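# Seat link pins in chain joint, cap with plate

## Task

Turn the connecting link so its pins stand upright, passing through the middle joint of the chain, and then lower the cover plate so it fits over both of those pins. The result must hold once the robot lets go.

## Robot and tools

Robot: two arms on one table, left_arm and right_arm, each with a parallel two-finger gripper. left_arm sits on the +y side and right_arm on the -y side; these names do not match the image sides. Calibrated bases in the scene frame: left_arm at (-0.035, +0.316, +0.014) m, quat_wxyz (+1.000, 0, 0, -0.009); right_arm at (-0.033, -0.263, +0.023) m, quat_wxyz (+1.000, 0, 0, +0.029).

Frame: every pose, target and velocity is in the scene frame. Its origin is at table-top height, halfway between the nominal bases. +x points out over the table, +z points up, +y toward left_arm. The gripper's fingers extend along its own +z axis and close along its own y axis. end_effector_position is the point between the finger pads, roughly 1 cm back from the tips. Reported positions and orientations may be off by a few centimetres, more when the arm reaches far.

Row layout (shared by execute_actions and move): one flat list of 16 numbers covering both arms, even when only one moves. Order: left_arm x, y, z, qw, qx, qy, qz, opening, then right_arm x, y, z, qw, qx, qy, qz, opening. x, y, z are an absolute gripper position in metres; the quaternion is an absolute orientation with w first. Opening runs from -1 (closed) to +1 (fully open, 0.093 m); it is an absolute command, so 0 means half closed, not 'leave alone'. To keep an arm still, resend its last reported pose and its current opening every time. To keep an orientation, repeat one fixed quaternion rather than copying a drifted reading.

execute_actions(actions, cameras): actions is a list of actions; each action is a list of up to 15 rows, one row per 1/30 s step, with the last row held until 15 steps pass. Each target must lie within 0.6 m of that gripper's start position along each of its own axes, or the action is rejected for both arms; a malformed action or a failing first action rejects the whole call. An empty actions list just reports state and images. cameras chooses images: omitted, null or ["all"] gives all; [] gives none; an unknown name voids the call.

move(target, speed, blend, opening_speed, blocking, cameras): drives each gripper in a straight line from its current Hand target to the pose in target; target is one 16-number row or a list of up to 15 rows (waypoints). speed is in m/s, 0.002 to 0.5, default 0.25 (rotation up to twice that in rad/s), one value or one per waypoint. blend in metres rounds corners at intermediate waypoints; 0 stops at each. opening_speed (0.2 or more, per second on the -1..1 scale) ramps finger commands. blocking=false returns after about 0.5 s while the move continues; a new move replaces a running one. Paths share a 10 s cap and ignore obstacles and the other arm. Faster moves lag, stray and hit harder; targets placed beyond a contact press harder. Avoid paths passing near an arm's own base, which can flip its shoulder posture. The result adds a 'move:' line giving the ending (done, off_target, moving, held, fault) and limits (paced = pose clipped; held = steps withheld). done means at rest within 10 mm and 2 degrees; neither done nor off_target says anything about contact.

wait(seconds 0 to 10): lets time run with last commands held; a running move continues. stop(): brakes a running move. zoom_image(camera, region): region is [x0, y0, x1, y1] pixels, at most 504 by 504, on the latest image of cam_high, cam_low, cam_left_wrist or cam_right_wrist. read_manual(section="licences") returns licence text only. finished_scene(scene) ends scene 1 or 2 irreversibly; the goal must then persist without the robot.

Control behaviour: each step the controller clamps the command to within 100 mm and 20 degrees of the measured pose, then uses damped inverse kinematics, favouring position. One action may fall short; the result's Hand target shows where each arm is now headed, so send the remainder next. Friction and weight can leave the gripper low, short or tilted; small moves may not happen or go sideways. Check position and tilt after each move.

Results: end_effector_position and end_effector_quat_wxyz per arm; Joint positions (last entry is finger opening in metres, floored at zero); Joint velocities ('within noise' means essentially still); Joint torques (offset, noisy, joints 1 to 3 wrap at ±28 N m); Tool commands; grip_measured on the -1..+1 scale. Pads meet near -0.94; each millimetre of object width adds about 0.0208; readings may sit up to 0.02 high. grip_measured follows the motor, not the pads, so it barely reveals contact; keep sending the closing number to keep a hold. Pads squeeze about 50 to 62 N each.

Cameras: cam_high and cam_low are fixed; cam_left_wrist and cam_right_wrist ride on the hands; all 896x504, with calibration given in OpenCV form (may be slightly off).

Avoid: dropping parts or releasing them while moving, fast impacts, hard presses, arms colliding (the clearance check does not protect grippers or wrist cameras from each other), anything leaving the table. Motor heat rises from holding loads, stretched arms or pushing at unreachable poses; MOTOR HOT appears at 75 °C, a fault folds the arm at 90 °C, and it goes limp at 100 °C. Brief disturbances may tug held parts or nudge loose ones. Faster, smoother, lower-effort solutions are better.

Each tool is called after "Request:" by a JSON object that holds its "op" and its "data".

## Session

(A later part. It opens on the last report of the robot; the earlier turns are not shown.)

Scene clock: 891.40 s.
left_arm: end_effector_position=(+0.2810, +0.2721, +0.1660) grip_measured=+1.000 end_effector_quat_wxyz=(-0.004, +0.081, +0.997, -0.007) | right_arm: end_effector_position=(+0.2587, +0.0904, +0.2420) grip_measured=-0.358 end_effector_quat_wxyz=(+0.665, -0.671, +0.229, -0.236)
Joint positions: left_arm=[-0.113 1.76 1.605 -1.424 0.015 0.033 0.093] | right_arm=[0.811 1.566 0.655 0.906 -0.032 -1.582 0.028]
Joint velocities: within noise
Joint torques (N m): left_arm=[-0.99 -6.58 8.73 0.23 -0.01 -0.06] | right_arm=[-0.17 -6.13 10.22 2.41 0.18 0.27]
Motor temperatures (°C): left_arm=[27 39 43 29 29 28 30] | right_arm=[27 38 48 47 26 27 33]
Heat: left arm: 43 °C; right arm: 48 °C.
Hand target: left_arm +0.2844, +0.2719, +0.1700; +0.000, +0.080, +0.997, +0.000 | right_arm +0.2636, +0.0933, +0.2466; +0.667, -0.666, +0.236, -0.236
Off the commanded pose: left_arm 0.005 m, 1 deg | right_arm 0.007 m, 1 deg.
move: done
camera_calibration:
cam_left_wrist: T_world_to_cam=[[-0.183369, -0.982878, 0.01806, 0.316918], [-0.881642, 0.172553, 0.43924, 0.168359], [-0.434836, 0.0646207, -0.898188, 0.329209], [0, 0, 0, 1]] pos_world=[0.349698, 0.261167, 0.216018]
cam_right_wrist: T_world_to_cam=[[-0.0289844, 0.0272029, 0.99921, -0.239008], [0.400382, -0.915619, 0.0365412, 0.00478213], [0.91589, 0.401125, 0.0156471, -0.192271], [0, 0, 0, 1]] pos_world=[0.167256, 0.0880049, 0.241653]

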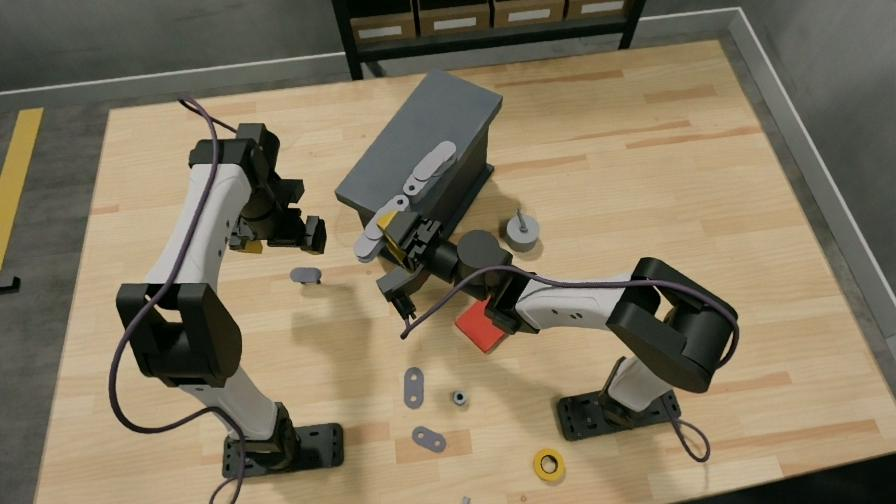

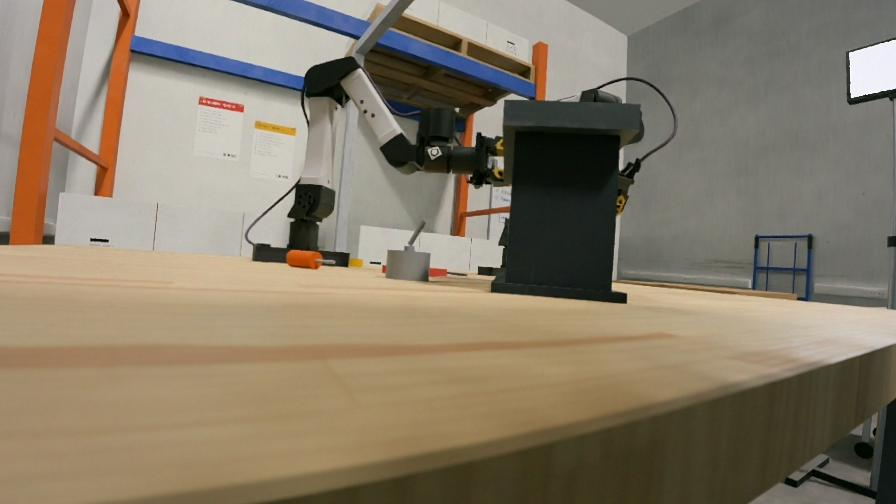

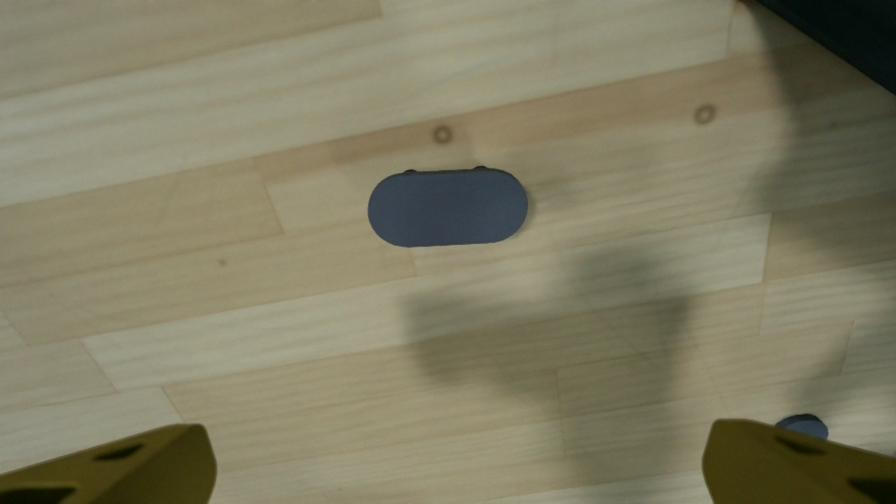

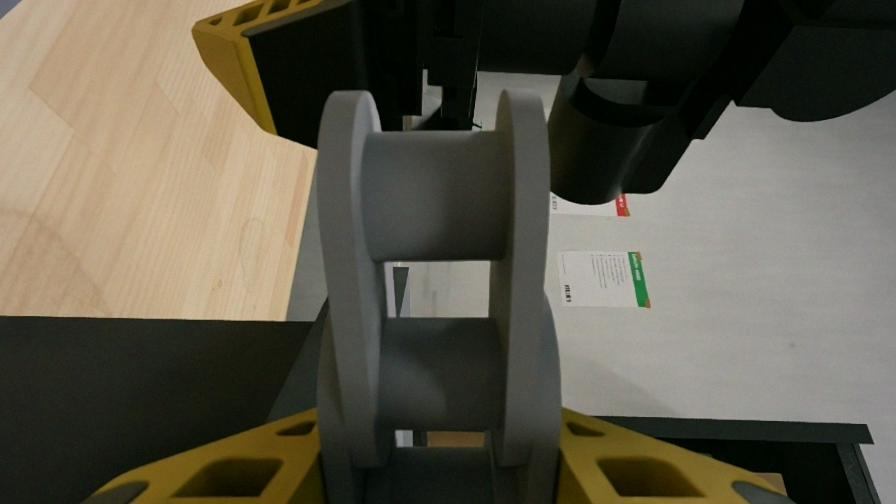

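Request:
{"op": "move", "data": {"target": [[0.2890, 0.2725, 0.105, 0, 0.0532, 0.9986, 0, 1, 0.2638, 0.0935, 0.2465, 0.6665, -0.6665, 0.2360, -0.2360, -0.5]], "speed": 0.1, "cameras": ["cam_left_wrist", "cam_high"]}}

Request:
{"op": "zoom_image", "data": {"camera": "cam_left_wrist", "region": [250, 150, 704, 504]}}

Scene clock: 910.77 s.
left_arm: end_effector_position=(+0.2874, +0.2713, +0.1071) grip_measured=+1.000 end_effector_quat_wxyz=(-0.002, +0.056, +0.998, -0.007) | right_arm: end_effector_position=(+0.2587, +0.0904, +0.2420) grip_measured=-0.358 end_effector_quat_wxyz=(+0.665, -0.671, +0.229, -0.236)
Joint positions: left_arm=[-0.113 1.787 1.404 -1.192 0.014 -0.018 0.093] | right_arm=[0.811 1.566 0.655 0.906 -0.032 -1.582 0.028]
Joint velocities: within noise
Joint torques (N m): left_arm=[-0.62 -7.06 6.08 0.44 -0.02 -0.08] | right_arm=[-0.29 -6.23 10.21 2.44 0.15 0.32]
Motor temperatures (°C): left_arm=[27 40 44 29 29 28 29] | right_arm=[27 38 49 48 26 27 33]
Heat: left arm: 44 °C; right arm: 49 °C.
Hand target: left_arm +0.2890, +0.2724, +0.1051; +0.000, +0.053, +0.999, +0.000 | right_arm +0.2636, +0.0933, +0.2466; +0.667, -0.666, +0.236, -0.236
Off the commanded pose: left_arm 0.003 m, 1 deg | right_arm 0.007 m, 1 deg.
move: done
camera_calibration:
cam_left_wrist: T_world_to_cam=[[-0.133357, -0.990917, 0.0172985, 0.306285], [-0.890797, 0.127497, 0.436149, 0.215219], [-0.434393, 0.0427542, -0.899708, 0.285167], [0, 0, 0, 1]] pos_world=[0.356436, 0.263871, 0.157401]
Images, in order (width x height): cam_high 896x504, cam_left_wrist 896x504.

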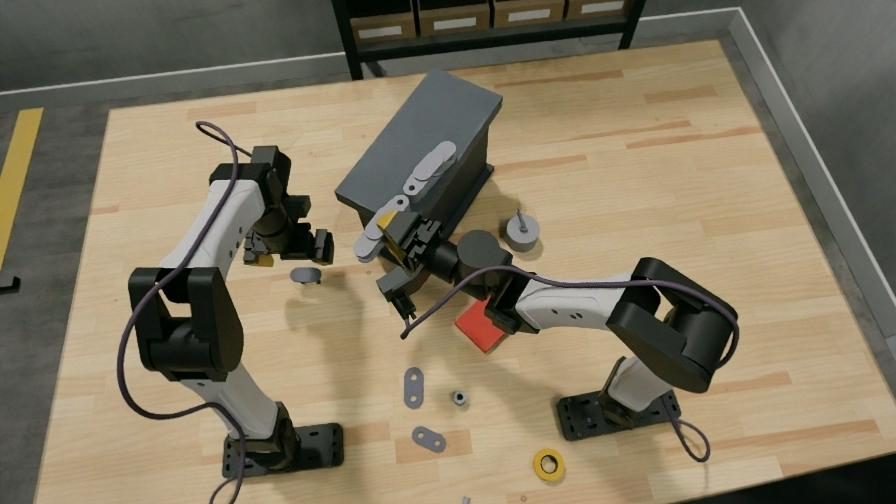

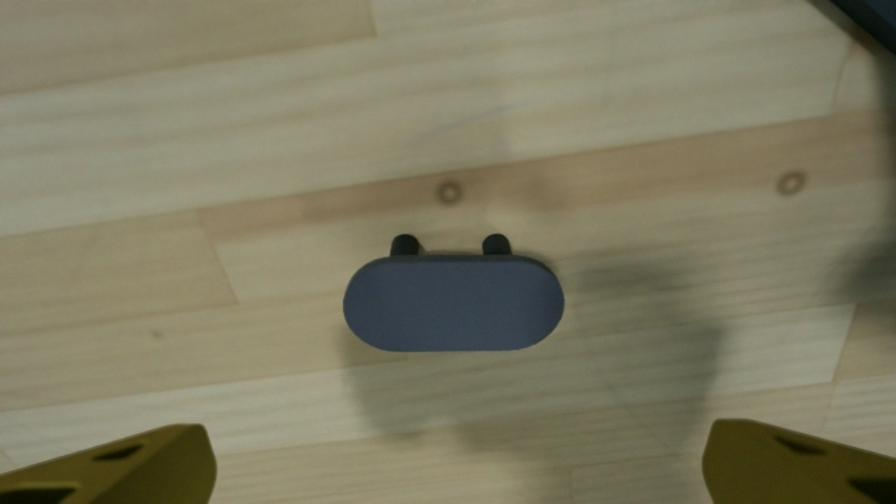

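Scaled by 1.110 from the camera's 896x504 image, which has a finer 1280x720 frame.

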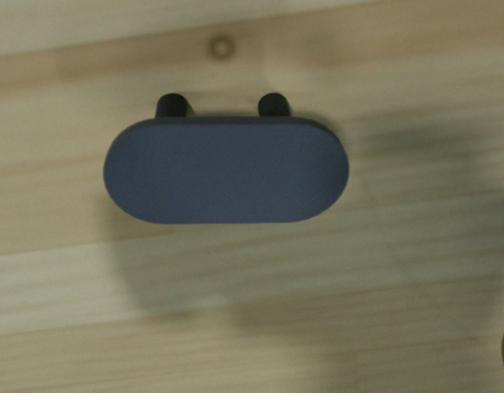

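Request:
{"op": "move", "data": {"target": [[0.2890, 0.2725, 0.056, 0, 0.0532, 0.9986, 0, 1, 0.2638, 0.0935, 0.2465, 0.6665, -0.6665, 0.2360, -0.2360, -0.5]], "speed": 0.06, "cameras": ["cam_left_wrist", "cam_high"]}}

Request:
{"op": "zoom_image", "data": {"camera": "cam_left_wrist", "region": [250, 150, 704, 504]}}

Scene clock: 923.77 s.
left_arm: end_effector_position=(+0.2880, +0.2712, +0.0587) grip_measured=+1.000 end_effector_quat_wxyz=(-0.001, +0.056, +0.998, -0.007) | right_arm: end_effector_position=(+0.2587, +0.0904, +0.2420) grip_measured=-0.358 end_effector_quat_wxyz=(+0.665, -0.671, +0.229, -0.236)
Joint positions: left_arm=[-0.113 1.83 1.261 -1.003 0.014 -0.019 0.093] | right_arm=[0.811 1.566 0.655 0.906 -0.032 -1.582 0.028]
Joint velocities: within noise
Joint torques (N m): left_arm=[-0.62 -7.01 5.79 0.45 -0.02 -0.07] | right_arm=[-0.2 -6.06 10.11 2.43 0.16 0.32]
Motor temperatures (°C): left_arm=[27 39 44 29 29 28 29] | right_arm=[27 38 49 48 26 27 33]
Heat: left arm: 44 °C; right arm: 49 °C.
Hand target: left_arm +0.2890, +0.2724, +0.0561; +0.000, +0.053, +0.999, +0.000 | right_arm +0.2636, +0.0933, +0.2466; +0.667, -0.666, +0.236, -0.236
Off the commanded pose: left_arm 0.003 m, 1 deg | right_arm 0.007 m, 1 deg.
move: done
camera_calibration:
cam_left_wrist: T_world_to_cam=[[-0.133018, -0.990963, 0.0172903, 0.307039], [-0.89183, 0.127286, 0.434093, 0.237373], [-0.432371, 0.0423224, -0.900702, 0.241525], [0, 0, 0, 1]] pos_world=[0.356966, 0.263828, 0.109191]
Images, in order (width x height): cam_high 896x504, cam_left_wrist 896x504.

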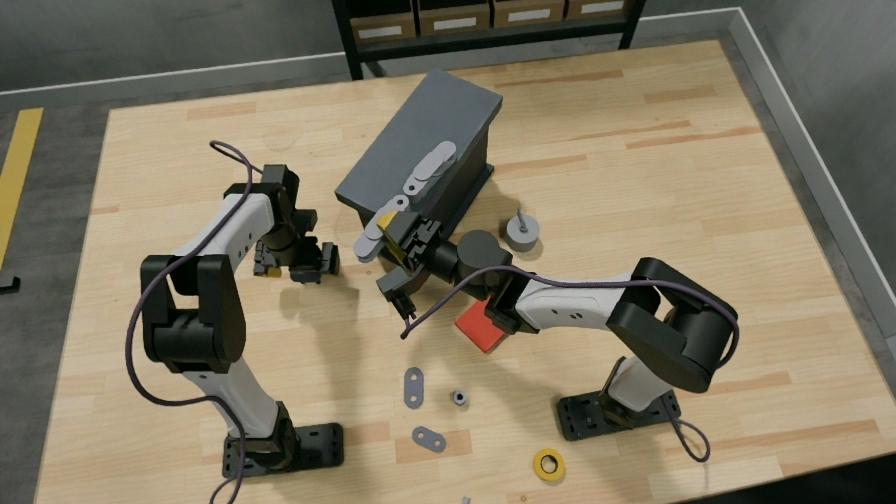

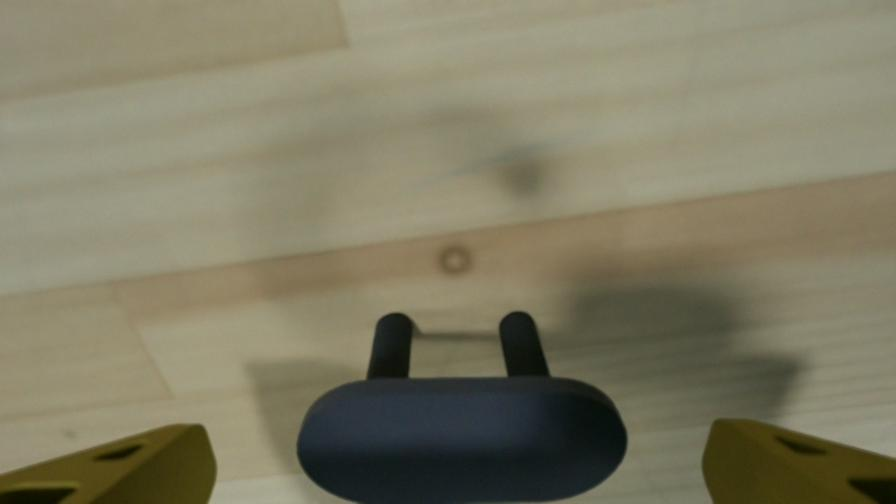

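Scaled by 1.110 from the camera's 896x504 image, which has a finer 1280x720 frame.

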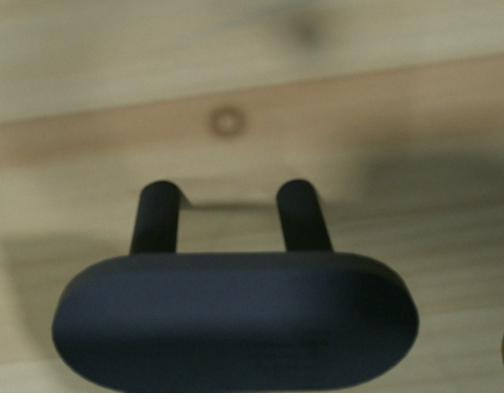

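Request:
{"op": "move", "data": {"target": [[0.2890, 0.2725, 0.0475, 0, 0.0532, 0.9986, 0, 1, 0.2638, 0.0935, 0.2465, 0.6665, -0.6665, 0.2360, -0.2360, -0.5],[0.2890, 0.2725, 0.0475, 0, 0.0532, 0.9986, 0, 0.05, 0.2638, 0.0935, 0.2465, 0.6665, -0.6665, 0.2360, -0.2360, -0.5]], "speed": 0.05, "opening_speed": 0.5, "cameras": ["cam_left_wrist", "cam_high"]}}

Request:
{"op": "zoom_image", "data": {"camera": "cam_left_wrist", "region": [250, 150, 704, 504]}}

Scene clock: 939.63 s.
left_arm: end_effector_position=(+0.2887, +0.2711, +0.0509) grip_measured=+0.144 end_effector_quat_wxyz=(+0.001, +0.056, +0.998, -0.007) | right_arm: end_effector_position=(+0.2587, +0.0904, +0.2420) grip_measured=-0.358 end_effector_quat_wxyz=(+0.665, -0.671, +0.229, -0.236)
Joint positions: left_arm=[-0.113 1.84 1.24 -0.969 0.014 -0.019 0.052] | right_arm=[0.811 1.566 0.655 0.906 -0.032 -1.582 0.028]
Joint velocities: within noise
Joint torques (N m): left_arm=[-0.61 -6.93 5.63 0.43 -0.02 -0.07] | right_arm=[-0.09 -6.11 10.11 2.46 0.21 0.29]
Motor temperatures (°C): left_arm=[27 39 44 28 29 28 29] | right_arm=[27 38 49 48 26 27 33]
Heat: left arm: 44 °C; right arm: 49 °C.
Hand target: left_arm +0.2889, +0.2724, +0.0476; +0.000, +0.053, +0.999, +0.000 | right_arm +0.2636, +0.0933, +0.2466; +0.667, -0.666, +0.236, -0.236
Off the commanded pose: left_arm 0.004 m, 1 deg | right_arm 0.007 m, 1 deg.
move: done
camera_calibration:
cam_left_wrist: T_world_to_cam=[[-0.133077, -0.990955, 0.0172798, 0.307192], [-0.893303, 0.127479, 0.430998, 0.241925], [-0.429302, 0.04192, -0.902187, 0.23409], [0, 0, 0, 1]] pos_world=[0.357488, 0.26376, 0.101616]
Images, in order (width x height): cam_high 896x504, cam_left_wrist 896x504.

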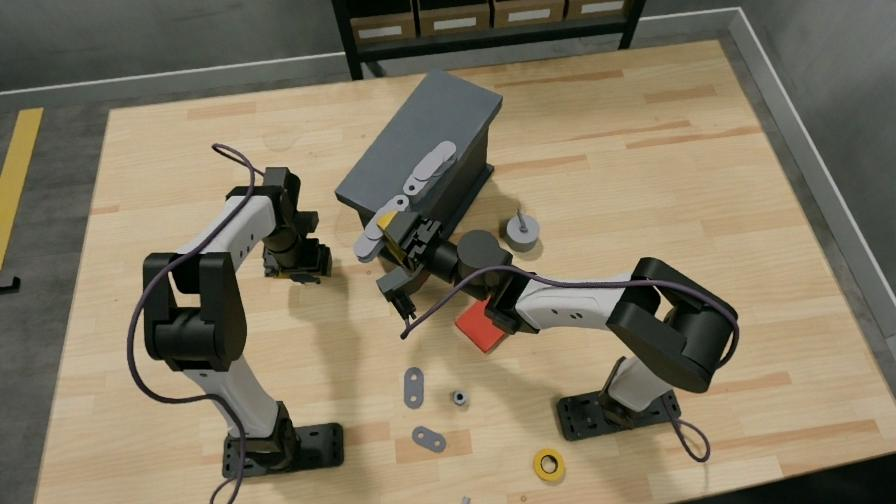

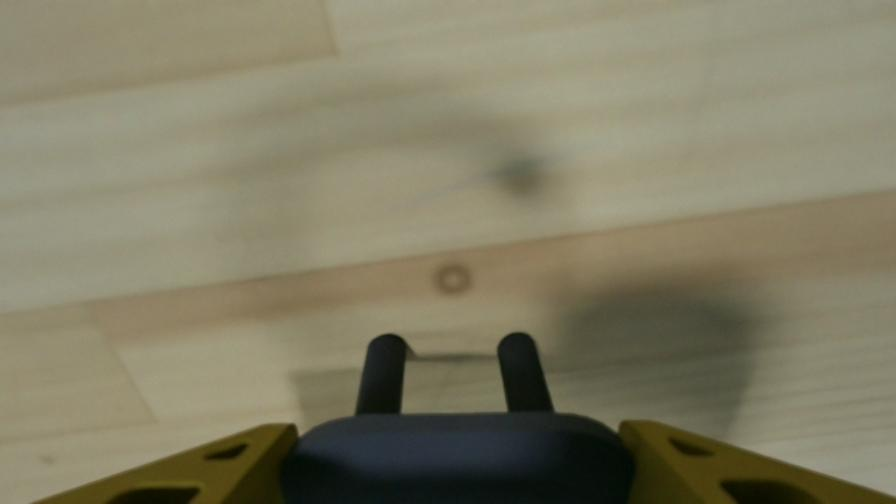

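Scaled by 1.110 from the camera's 896x504 image, which has a finer 1280x720 frame.

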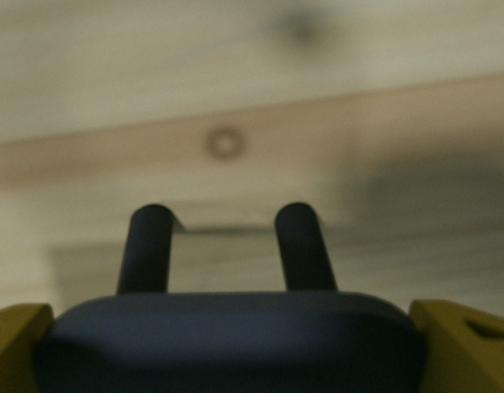

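Request:
{"op": "move", "data": {"target": [[0.2950, 0.2850, 0.12, 0, 0.03, 0.9995, 0, 0.05, 0.2638, 0.0935, 0.2465, 0.6665, -0.6665, 0.2360, -0.2360, -0.5],[0.355, 0.305, 0.15, 0.342, 0, 0.9397, 0, 0.05, 0.2638, 0.0935, 0.2465, 0.6665, -0.6665, 0.2360, -0.2360, -0.5],[0.375, 0.31, 0.10, 0.6088, 0, 0.7934, 0, 0.05, 0.2638, 0.0935, 0.2465, 0.6665, -0.6665, 0.2360, -0.2360, -0.5]], "speed": 0.1, "blend": 0.02}}

Scene clock: 962.53 s.
left_arm: end_effector_position=(+0.3725, +0.3056, +0.0928) grip_measured=+0.144 end_effector_quat_wxyz=(+0.595, +0.002, +0.804, -0.008) | right_arm: end_effector_position=(+0.2587, +0.0904, +0.2420) grip_measured=-0.358 end_effector_quat_wxyz=(+0.665, -0.671, +0.229, -0.236)
Joint positions: left_arm=[-0.014 1.727 0.388 1.044 -0.014 -0.015 0.052] | right_arm=[0.811 1.566 0.655 0.906 -0.032 -1.582 0.028]
Joint velocities: within noise
Joint torques (N m): left_arm=[0.34 -5.29 4.88 2.3 0.01 0.09] | right_arm=[-0.18 -6.2 10.32 2.39 0.16 0.3]
Motor temperatures (°C): left_arm=[27 40 44 30 29 28 30] | right_arm=[27 38 49 48 26 27 33]
Heat: left arm: 44 °C; right arm: 49 °C.
Hand target: left_arm +0.3748, +0.3099, +0.0999; +0.608, +0.000, +0.794, +0.000 | right_arm +0.2636, +0.0933, +0.2466; +0.667, -0.666, +0.236, -0.236
Off the commanded pose: left_arm 0.009 m, 2 deg | right_arm 0.007 m, 1 deg.
move: done
camera_calibration:
cam_left_wrist: T_world_to_cam=[[-0.0226429, -0.9997, -0.00939031, 0.315821], [-0.676849, 0.0222418, -0.735786, 0.354075], [0.735773, -0.0103045, -0.677149, -0.132525], [0, 0, 0, 1]] pos_world=[0.344315, 0.306486, 0.17375]
cam_right_wrist: T_world_to_cam=[[-0.0289844, 0.0272029, 0.99921, -0.239008], [0.400382, -0.915619, 0.0365412, 0.00478213], [0.91589, 0.401125, 0.0156471, -0.192271], [0, 0, 0, 1]] pos_world=[0.167256, 0.0880049, 0.241653]

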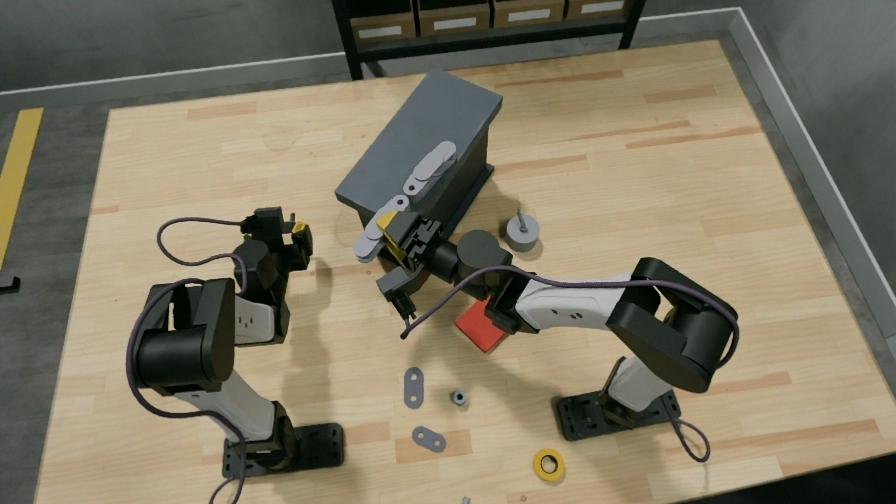

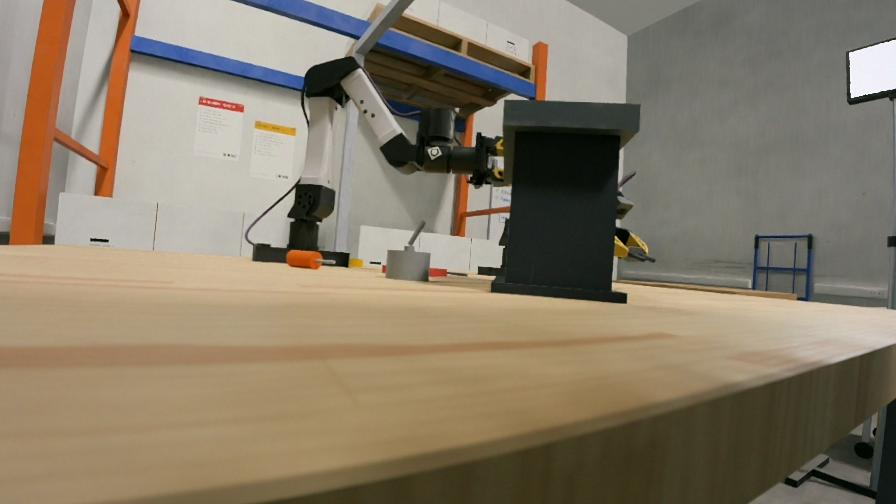

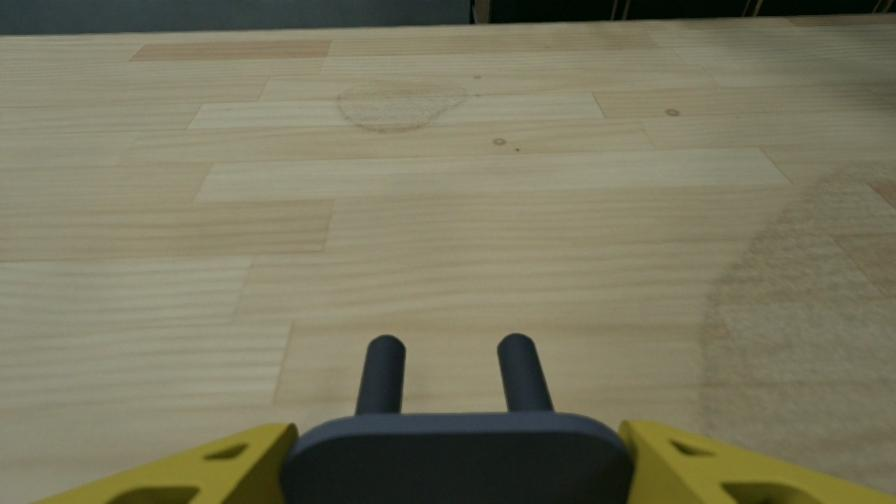

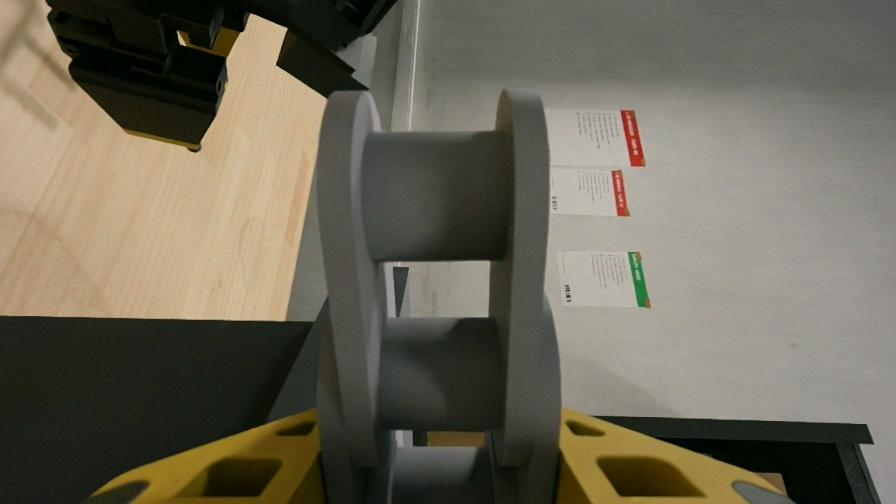

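Request:
{"op": "move", "data": {"target": [[0.365, 0.310, 0.045, 0.6088, 0, 0.7934, 0, 0.05, 0.2638, 0.0935, 0.2465, 0.6665, -0.6665, 0.2360, -0.2360, -0.5]], "speed": 0.06, "cameras": ["cam_left_wrist", "cam_high", "cam_right_wrist"]}}

Request:
{"op": "zoom_image", "data": {"camera": "cam_high", "region": [220, 180, 340, 290]}}

Scene clock: 983.80 s.
left_arm: end_effector_position=(+0.3631, +0.3059, +0.0383) grip_measured=+0.144 end_effector_quat_wxyz=(+0.596, +0.002, +0.803, -0.008) | right_arm: end_effector_position=(+0.2587, +0.0904, +0.2420) grip_measured=-0.358 end_effector_quat_wxyz=(+0.665, -0.671, +0.229, -0.236)
Joint positions: left_arm=[-0.014 2.065 0.338 1.433 -0.014 -0.015 0.052] | right_arm=[0.811 1.566 0.655 0.906 -0.032 -1.582 0.028]
Joint velocities: within noise
Joint torques (N m): left_arm=[0.21 -5.89 2.5 2.27 -0.01 0.09] | right_arm=[-0.18 -6.06 10.13 2.46 0.21 0.3]
Motor temperatures (°C): left_arm=[27 39 42 36 29 28 30] | right_arm=[27 38 49 48 26 27 34]
Heat: left arm: 42 °C; right arm: 49 °C.
Hand target: left_arm +0.3650, +0.3099, +0.0451; +0.609, +0.000, +0.794, +0.000 | right_arm +0.2636, +0.0933, +0.2466; +0.667, -0.666, +0.236, -0.236
Off the commanded pose: left_arm 0.008 m, 2 deg | right_arm 0.007 m, 1 deg.
move: done
camera_calibration:
cam_left_wrist: T_world_to_cam=[[-0.0227354, -0.999694, -0.00973902, 0.315435], [-0.675438, 0.0225416, -0.737072, 0.307098], [0.737066, -0.0101795, -0.675744, -0.163117], [0, 0, 0, 1]] pos_world=[0.334825, 0.306756, 0.1192]
cam_right_wrist: T_world_to_cam=[[-0.0289844, 0.0272029, 0.99921, -0.239008], [0.400382, -0.915619, 0.0365412, 0.00478213], [0.91589, 0.401125, 0.0156471, -0.192271], [0, 0, 0, 1]] pos_world=[0.167256, 0.0880049, 0.241653]
Images, in order (width x height): cam_high 896x504, cam_left_wrist 896x504, cam_right_wrist 896x504.

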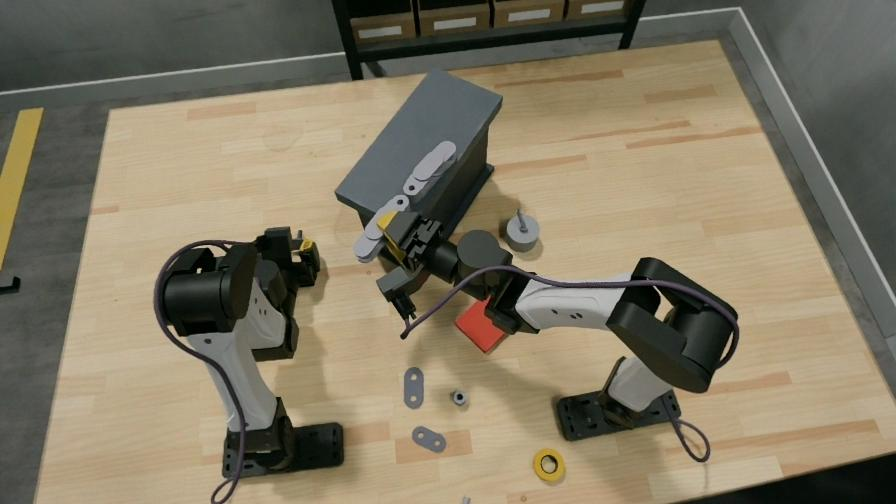

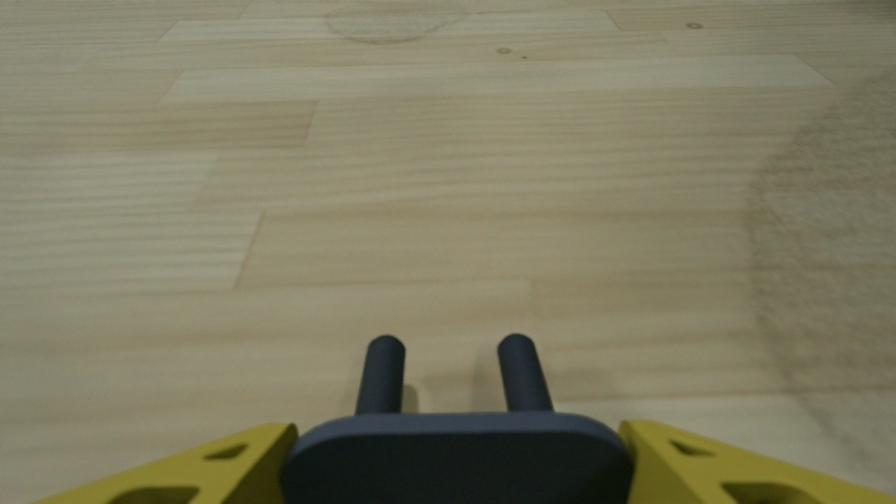

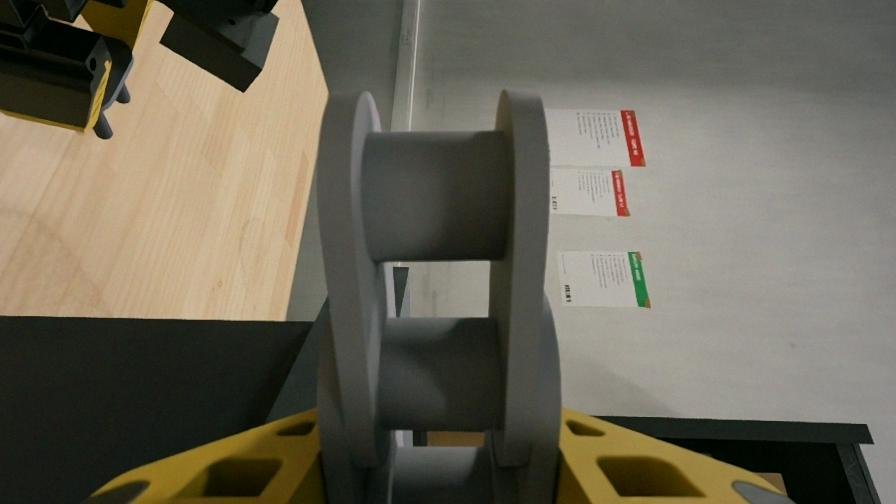

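Scaled by 4.200 from the camera's 896x504 image, which has a finer 1280x720 frame.

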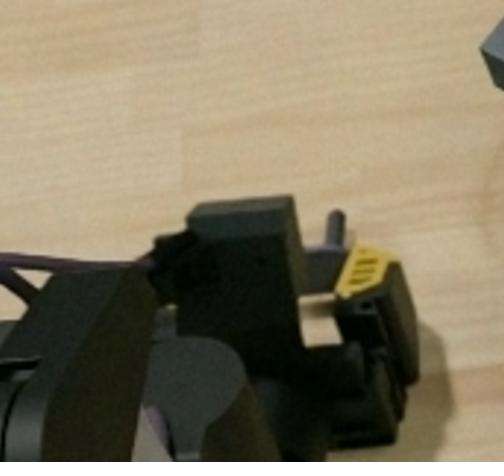

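Request:
{"op": "move", "data": {"target": [[0.365, 0.310, 0.037, 0.6088, 0, 0.7934, 0, 0.05, 0.2638, 0.0935, 0.2465, 0.6665, -0.6665, 0.2360, -0.2360, -0.5]], "speed": 0.03, "cameras": ["cam_left_wrist", "cam_right_wrist"]}}

Request:
{"op": "zoom_image", "data": {"camera": "cam_left_wrist", "region": [300, 300, 604, 504]}}

Request:
{"op": "zoom_image", "data": {"camera": "cam_right_wrist", "region": [0, 0, 200, 150]}}

Scene clock: 999.13 s.
left_arm: end_effector_position=(+0.3624, +0.3059, +0.0320) grip_measured=+0.144 end_effector_quat_wxyz=(+0.599, +0.002, +0.801, -0.008) | right_arm: end_effector_position=(+0.2587, +0.0904, +0.2420) grip_measured=-0.358 end_effector_quat_wxyz=(+0.665, -0.671, +0.229, -0.236)
Joint positions: left_arm=[-0.014 2.119 0.338 1.494 -0.014 -0.015 0.052] | right_arm=[0.811 1.566 0.655 0.906 -0.032 -1.582 0.028]
Joint velocities: within noise
Joint torques (N m): left_arm=[0.21 -5.89 2.66 2.19 -0.01 0.08] | right_arm=[-0.16 -6.12 10.29 2.45 0.21 0.29]
Motor temperatures (°C): left_arm=[27 38 41 39 29 28 30] | right_arm=[27 38 49 48 26 27 34]
Heat: left arm: 41 °C; right arm: 49 °C.
Hand target: left_arm +0.3649, +0.3099, +0.0369; +0.608, +0.000, +0.794, +0.000 | right_arm +0.2636, +0.0933, +0.2466; +0.667, -0.666, +0.236, -0.236
Off the commanded pose: left_arm 0.007 m, 2 deg | right_arm 0.007 m, 1 deg.
move: done
camera_calibration:
cam_left_wrist: T_world_to_cam=[[-0.0226688, -0.999696, -0.00968054, 0.315355], [-0.670364, 0.0223832, -0.741695, 0.3003], [0.741686, -0.0103239, -0.670668, -0.168603], [0, 0, 0, 1]] pos_world=[0.333509, 0.306797, 0.112707]
cam_right_wrist: T_world_to_cam=[[-0.0289844, 0.0272029, 0.99921, -0.239008], [0.400382, -0.915619, 0.0365412, 0.00478213], [0.91589, 0.401125, 0.0156471, -0.192271], [0, 0, 0, 1]] pos_world=[0.167256, 0.0880049, 0.241653]
Images, in order (width x height): cam_left_wrist 896x504, cam_right_wrist 896x504.

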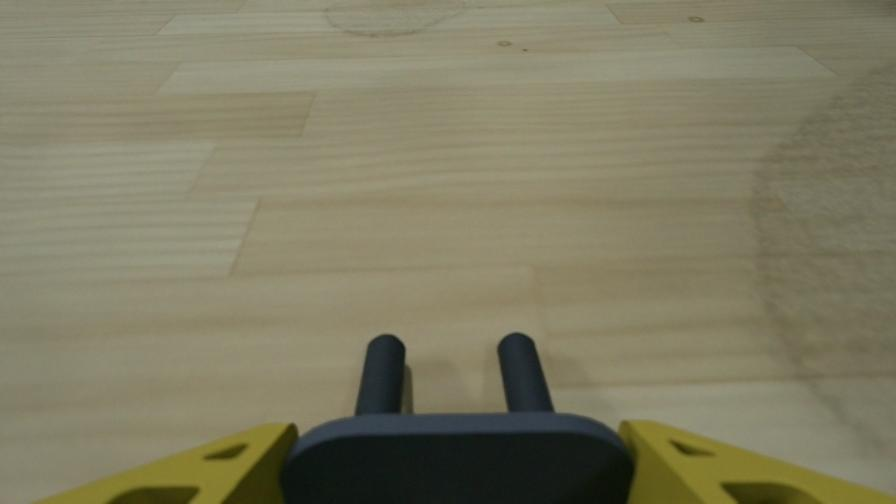

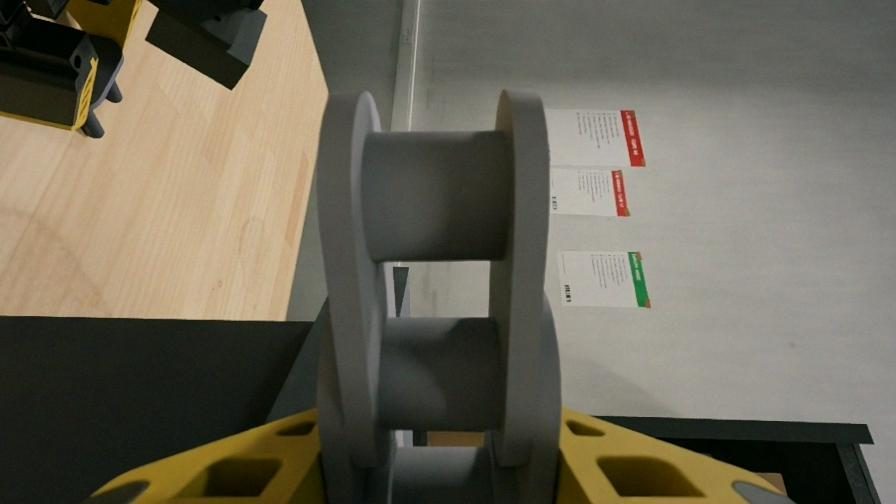

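Scaled by 1.658 from the camera's 896x504 image, which has a finer 1280x720 frame.

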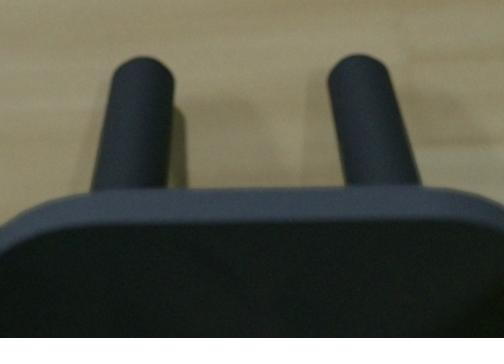

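Scaled by 2.520 from the camera's 896x504 image, which has a finer 1280x720 frame.

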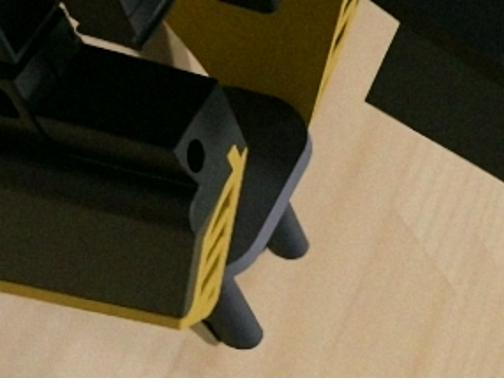

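Request:
{"op": "move", "data": {"target": [[0.365, 0.310, 0.032, 0.6088, 0, 0.7934, 0, 0.05, 0.2638, 0.0935, 0.2465, 0.6665, -0.6665, 0.2360, -0.2360, -0.5]], "speed": 0.03, "cameras": ["cam_left_wrist", "cam_right_wrist"]}}

Request:
{"op": "zoom_image", "data": {"camera": "cam_left_wrist", "region": [300, 300, 604, 504]}}

Request:
{"op": "zoom_image", "data": {"camera": "cam_right_wrist", "region": [0, 0, 200, 150]}}

Scene clock: 1006.03 s.
left_arm: end_effector_position=(+0.3626, +0.3059, +0.0316) grip_measured=+0.144 end_effector_quat_wxyz=(+0.606, +0.002, +0.796, -0.008) | right_arm: end_effector_position=(+0.2587, +0.0904, +0.2420) grip_measured=-0.358 end_effector_quat_wxyz=(+0.665, -0.671, +0.229, -0.236)
Joint positions: left_arm=[-0.014 2.151 0.338 1.544 -0.014 -0.015 0.052] | right_arm=[0.811 1.566 0.655 0.906 -0.032 -1.582 0.028]
Joint velocities: within noise
Joint torques (N m): left_arm=[0.2 -5.64 2.85 2 -0.01 0.08] | right_arm=[-0.08 -6.13 10.26 2.42 0.21 0.32]
Motor temperatures (°C): left_arm=[27 38 41 39 29 28 30] | right_arm=[27 38 50 48 26 27 34]
Heat: left arm: 41 °C; right arm: 50 °C.
Hand target: left_arm +0.3649, +0.3099, +0.0320; +0.609, +0.000, +0.793, +0.000 | right_arm +0.2636, +0.0933, +0.2466; +0.667, -0.666, +0.236, -0.236
Off the commanded pose: left_arm 0.005 m, 1 deg | right_arm 0.007 m, 1 deg.
move: done
camera_calibration:
cam_left_wrist: T_world_to_cam=[[-0.0224967, -0.999702, -0.00952571, 0.315283], [-0.656965, 0.0219647, -0.753601, 0.295832], [0.753585, -0.0106955, -0.657263, -0.173697], [0, 0, 0, 1]] pos_world=[0.33234, 0.306833, 0.111778]
cam_right_wrist: T_world_to_cam=[[-0.0289844, 0.0272029, 0.99921, -0.239008], [0.400382, -0.915619, 0.0365412, 0.00478213], [0.91589, 0.401125, 0.0156471, -0.192271], [0, 0, 0, 1]] pos_world=[0.167256, 0.0880049, 0.241653]
Images, in order (width x height): cam_left_wrist 896x504, cam_right_wrist 896x504.

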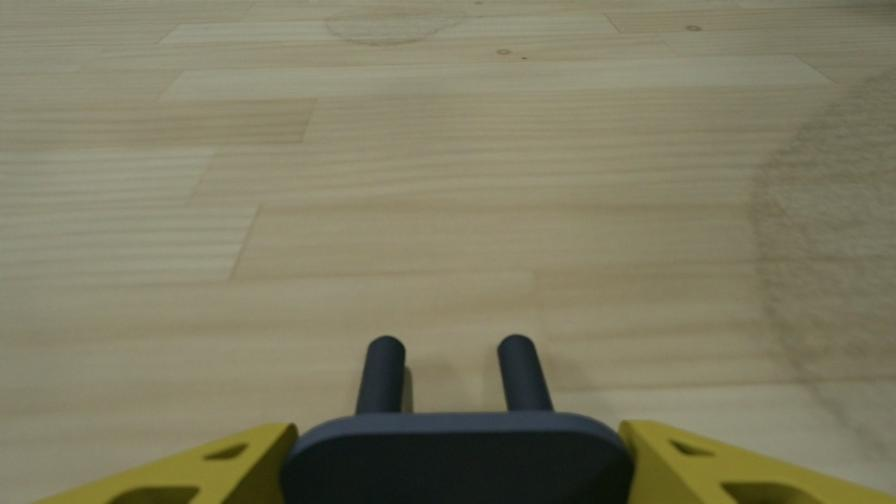

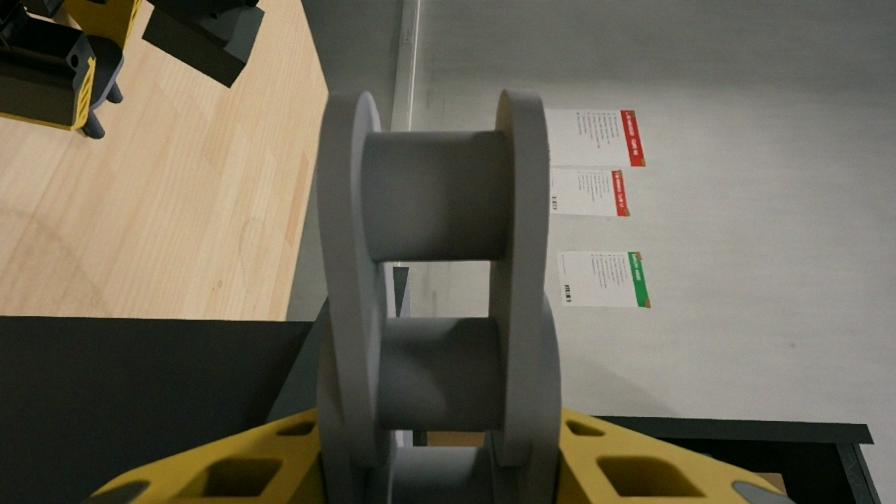

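Scaled by 1.658 from the camera's 896x504 image, which has a finer 1280x720 frame.

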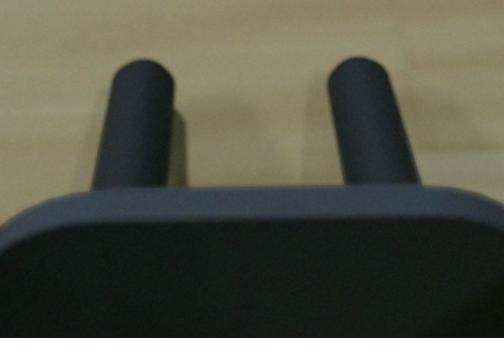

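Scaled by 2.520 from the camera's 896x504 image, which has a finer 1280x720 frame.

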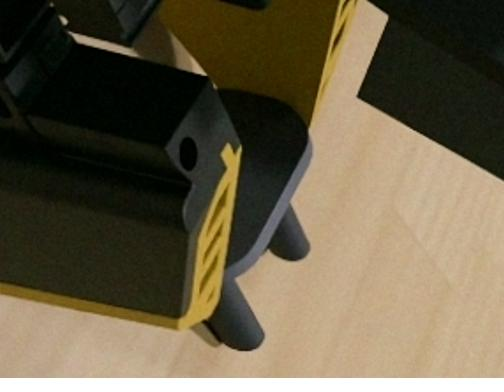

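Request:
{"op": "move", "data": {"target": [[0.365, 0.310, 0.034, 0.6088, 0, 0.7934, 0, 0.6, 0.2638, 0.0935, 0.2465, 0.6665, -0.6665, 0.2360, -0.2360, -0.5]], "speed": 0.03, "opening_speed": 0.3, "cameras": ["cam_left_wrist", "cam_right_wrist"]}}

Request:
{"op": "zoom_image", "data": {"camera": "cam_left_wrist", "region": [200, 250, 700, 504]}}

Request:
{"op": "zoom_image", "data": {"camera": "cam_right_wrist", "region": [0, 0, 200, 150]}}

Scene clock: 1023.77 s.
left_arm: end_effector_position=(+0.3626, +0.3059, +0.0316) grip_measured=+0.598 end_effector_quat_wxyz=(+0.606, +0.002, +0.796, -0.008) | right_arm: end_effector_position=(+0.2587, +0.0904, +0.2420) grip_measured=-0.358 end_effector_quat_wxyz=(+0.665, -0.671, +0.229, -0.236)
Joint positions: left_arm=[-0.014 2.151 0.338 1.544 -0.014 -0.015 0.074] | right_arm=[0.811 1.566 0.655 0.906 -0.032 -1.582 0.028]
Joint velocities: within noise
Joint torques (N m): left_arm=[0.25 -6.78 2.76 1.92 0.01 0.09] | right_arm=[-0.21 -6.19 10.26 2.39 0.2 0.28]
Motor temperatures (°C): left_arm=[27 37 40 39 29 28 30] | right_arm=[27 38 50 48 26 27 34]
Heat: left arm: 40 °C; right arm: 50 °C.
Hand target: left_arm +0.3650, +0.3099, +0.0340; +0.609, +0.000, +0.793, +0.000 | right_arm +0.2636, +0.0933, +0.2466; +0.667, -0.666, +0.236, -0.236
Off the commanded pose: left_arm 0.005 m, 1 deg | right_arm 0.007 m, 1 deg.
move: done
camera_calibration:
cam_left_wrist: T_world_to_cam=[[-0.0224967, -0.999702, -0.00952571, 0.315283], [-0.656965, 0.0219647, -0.753601, 0.295832], [0.753585, -0.0106955, -0.657263, -0.173697], [0, 0, 0, 1]] pos_world=[0.33234, 0.306833, 0.111778]
cam_right_wrist: T_world_to_cam=[[-0.0289844, 0.0272029, 0.99921, -0.239008], [0.400382, -0.915619, 0.0365412, 0.00478213], [0.91589, 0.401125, 0.0156471, -0.192271], [0, 0, 0, 1]] pos_world=[0.167256, 0.0880049, 0.241653]
Images, in order (width x height): cam_left_wrist 896x504, cam_right_wrist 896x504.

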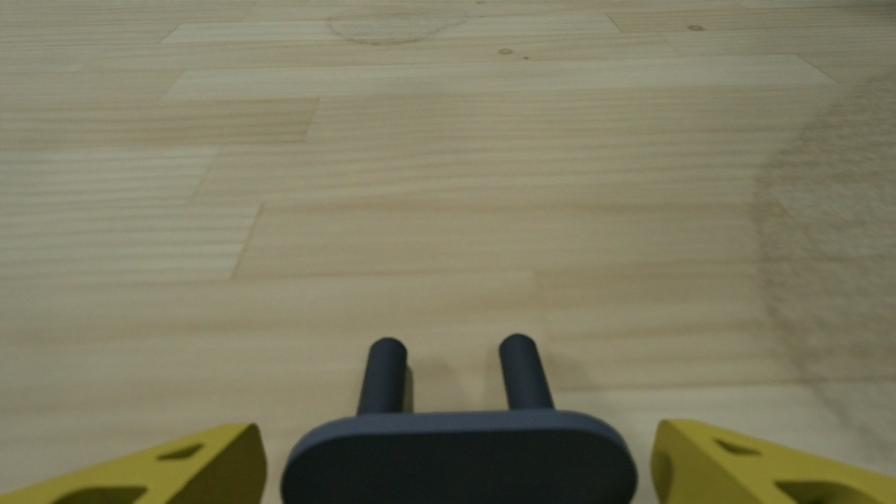

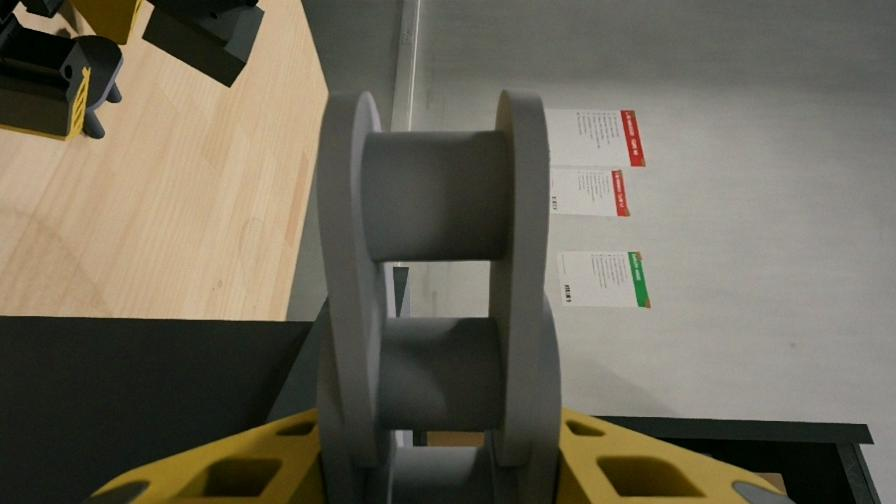

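Scaled by 1.008 from the camera's 896x504 image, which has a finer 1280x720 frame.

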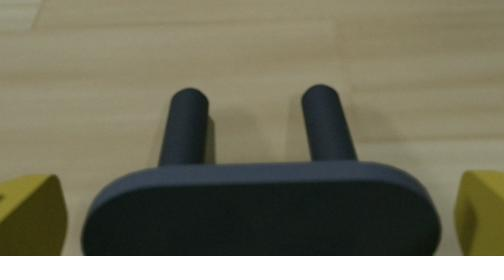

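Scaled by 2.520 from the camera's 896x504 image, which has a finer 1280x720 frame.

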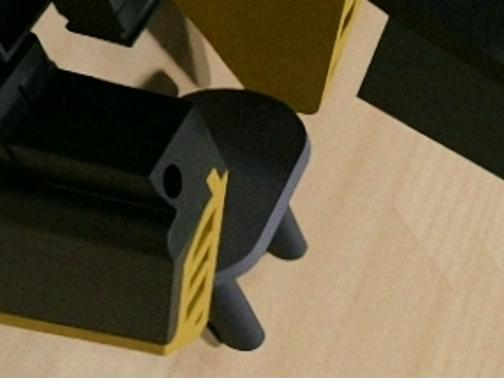

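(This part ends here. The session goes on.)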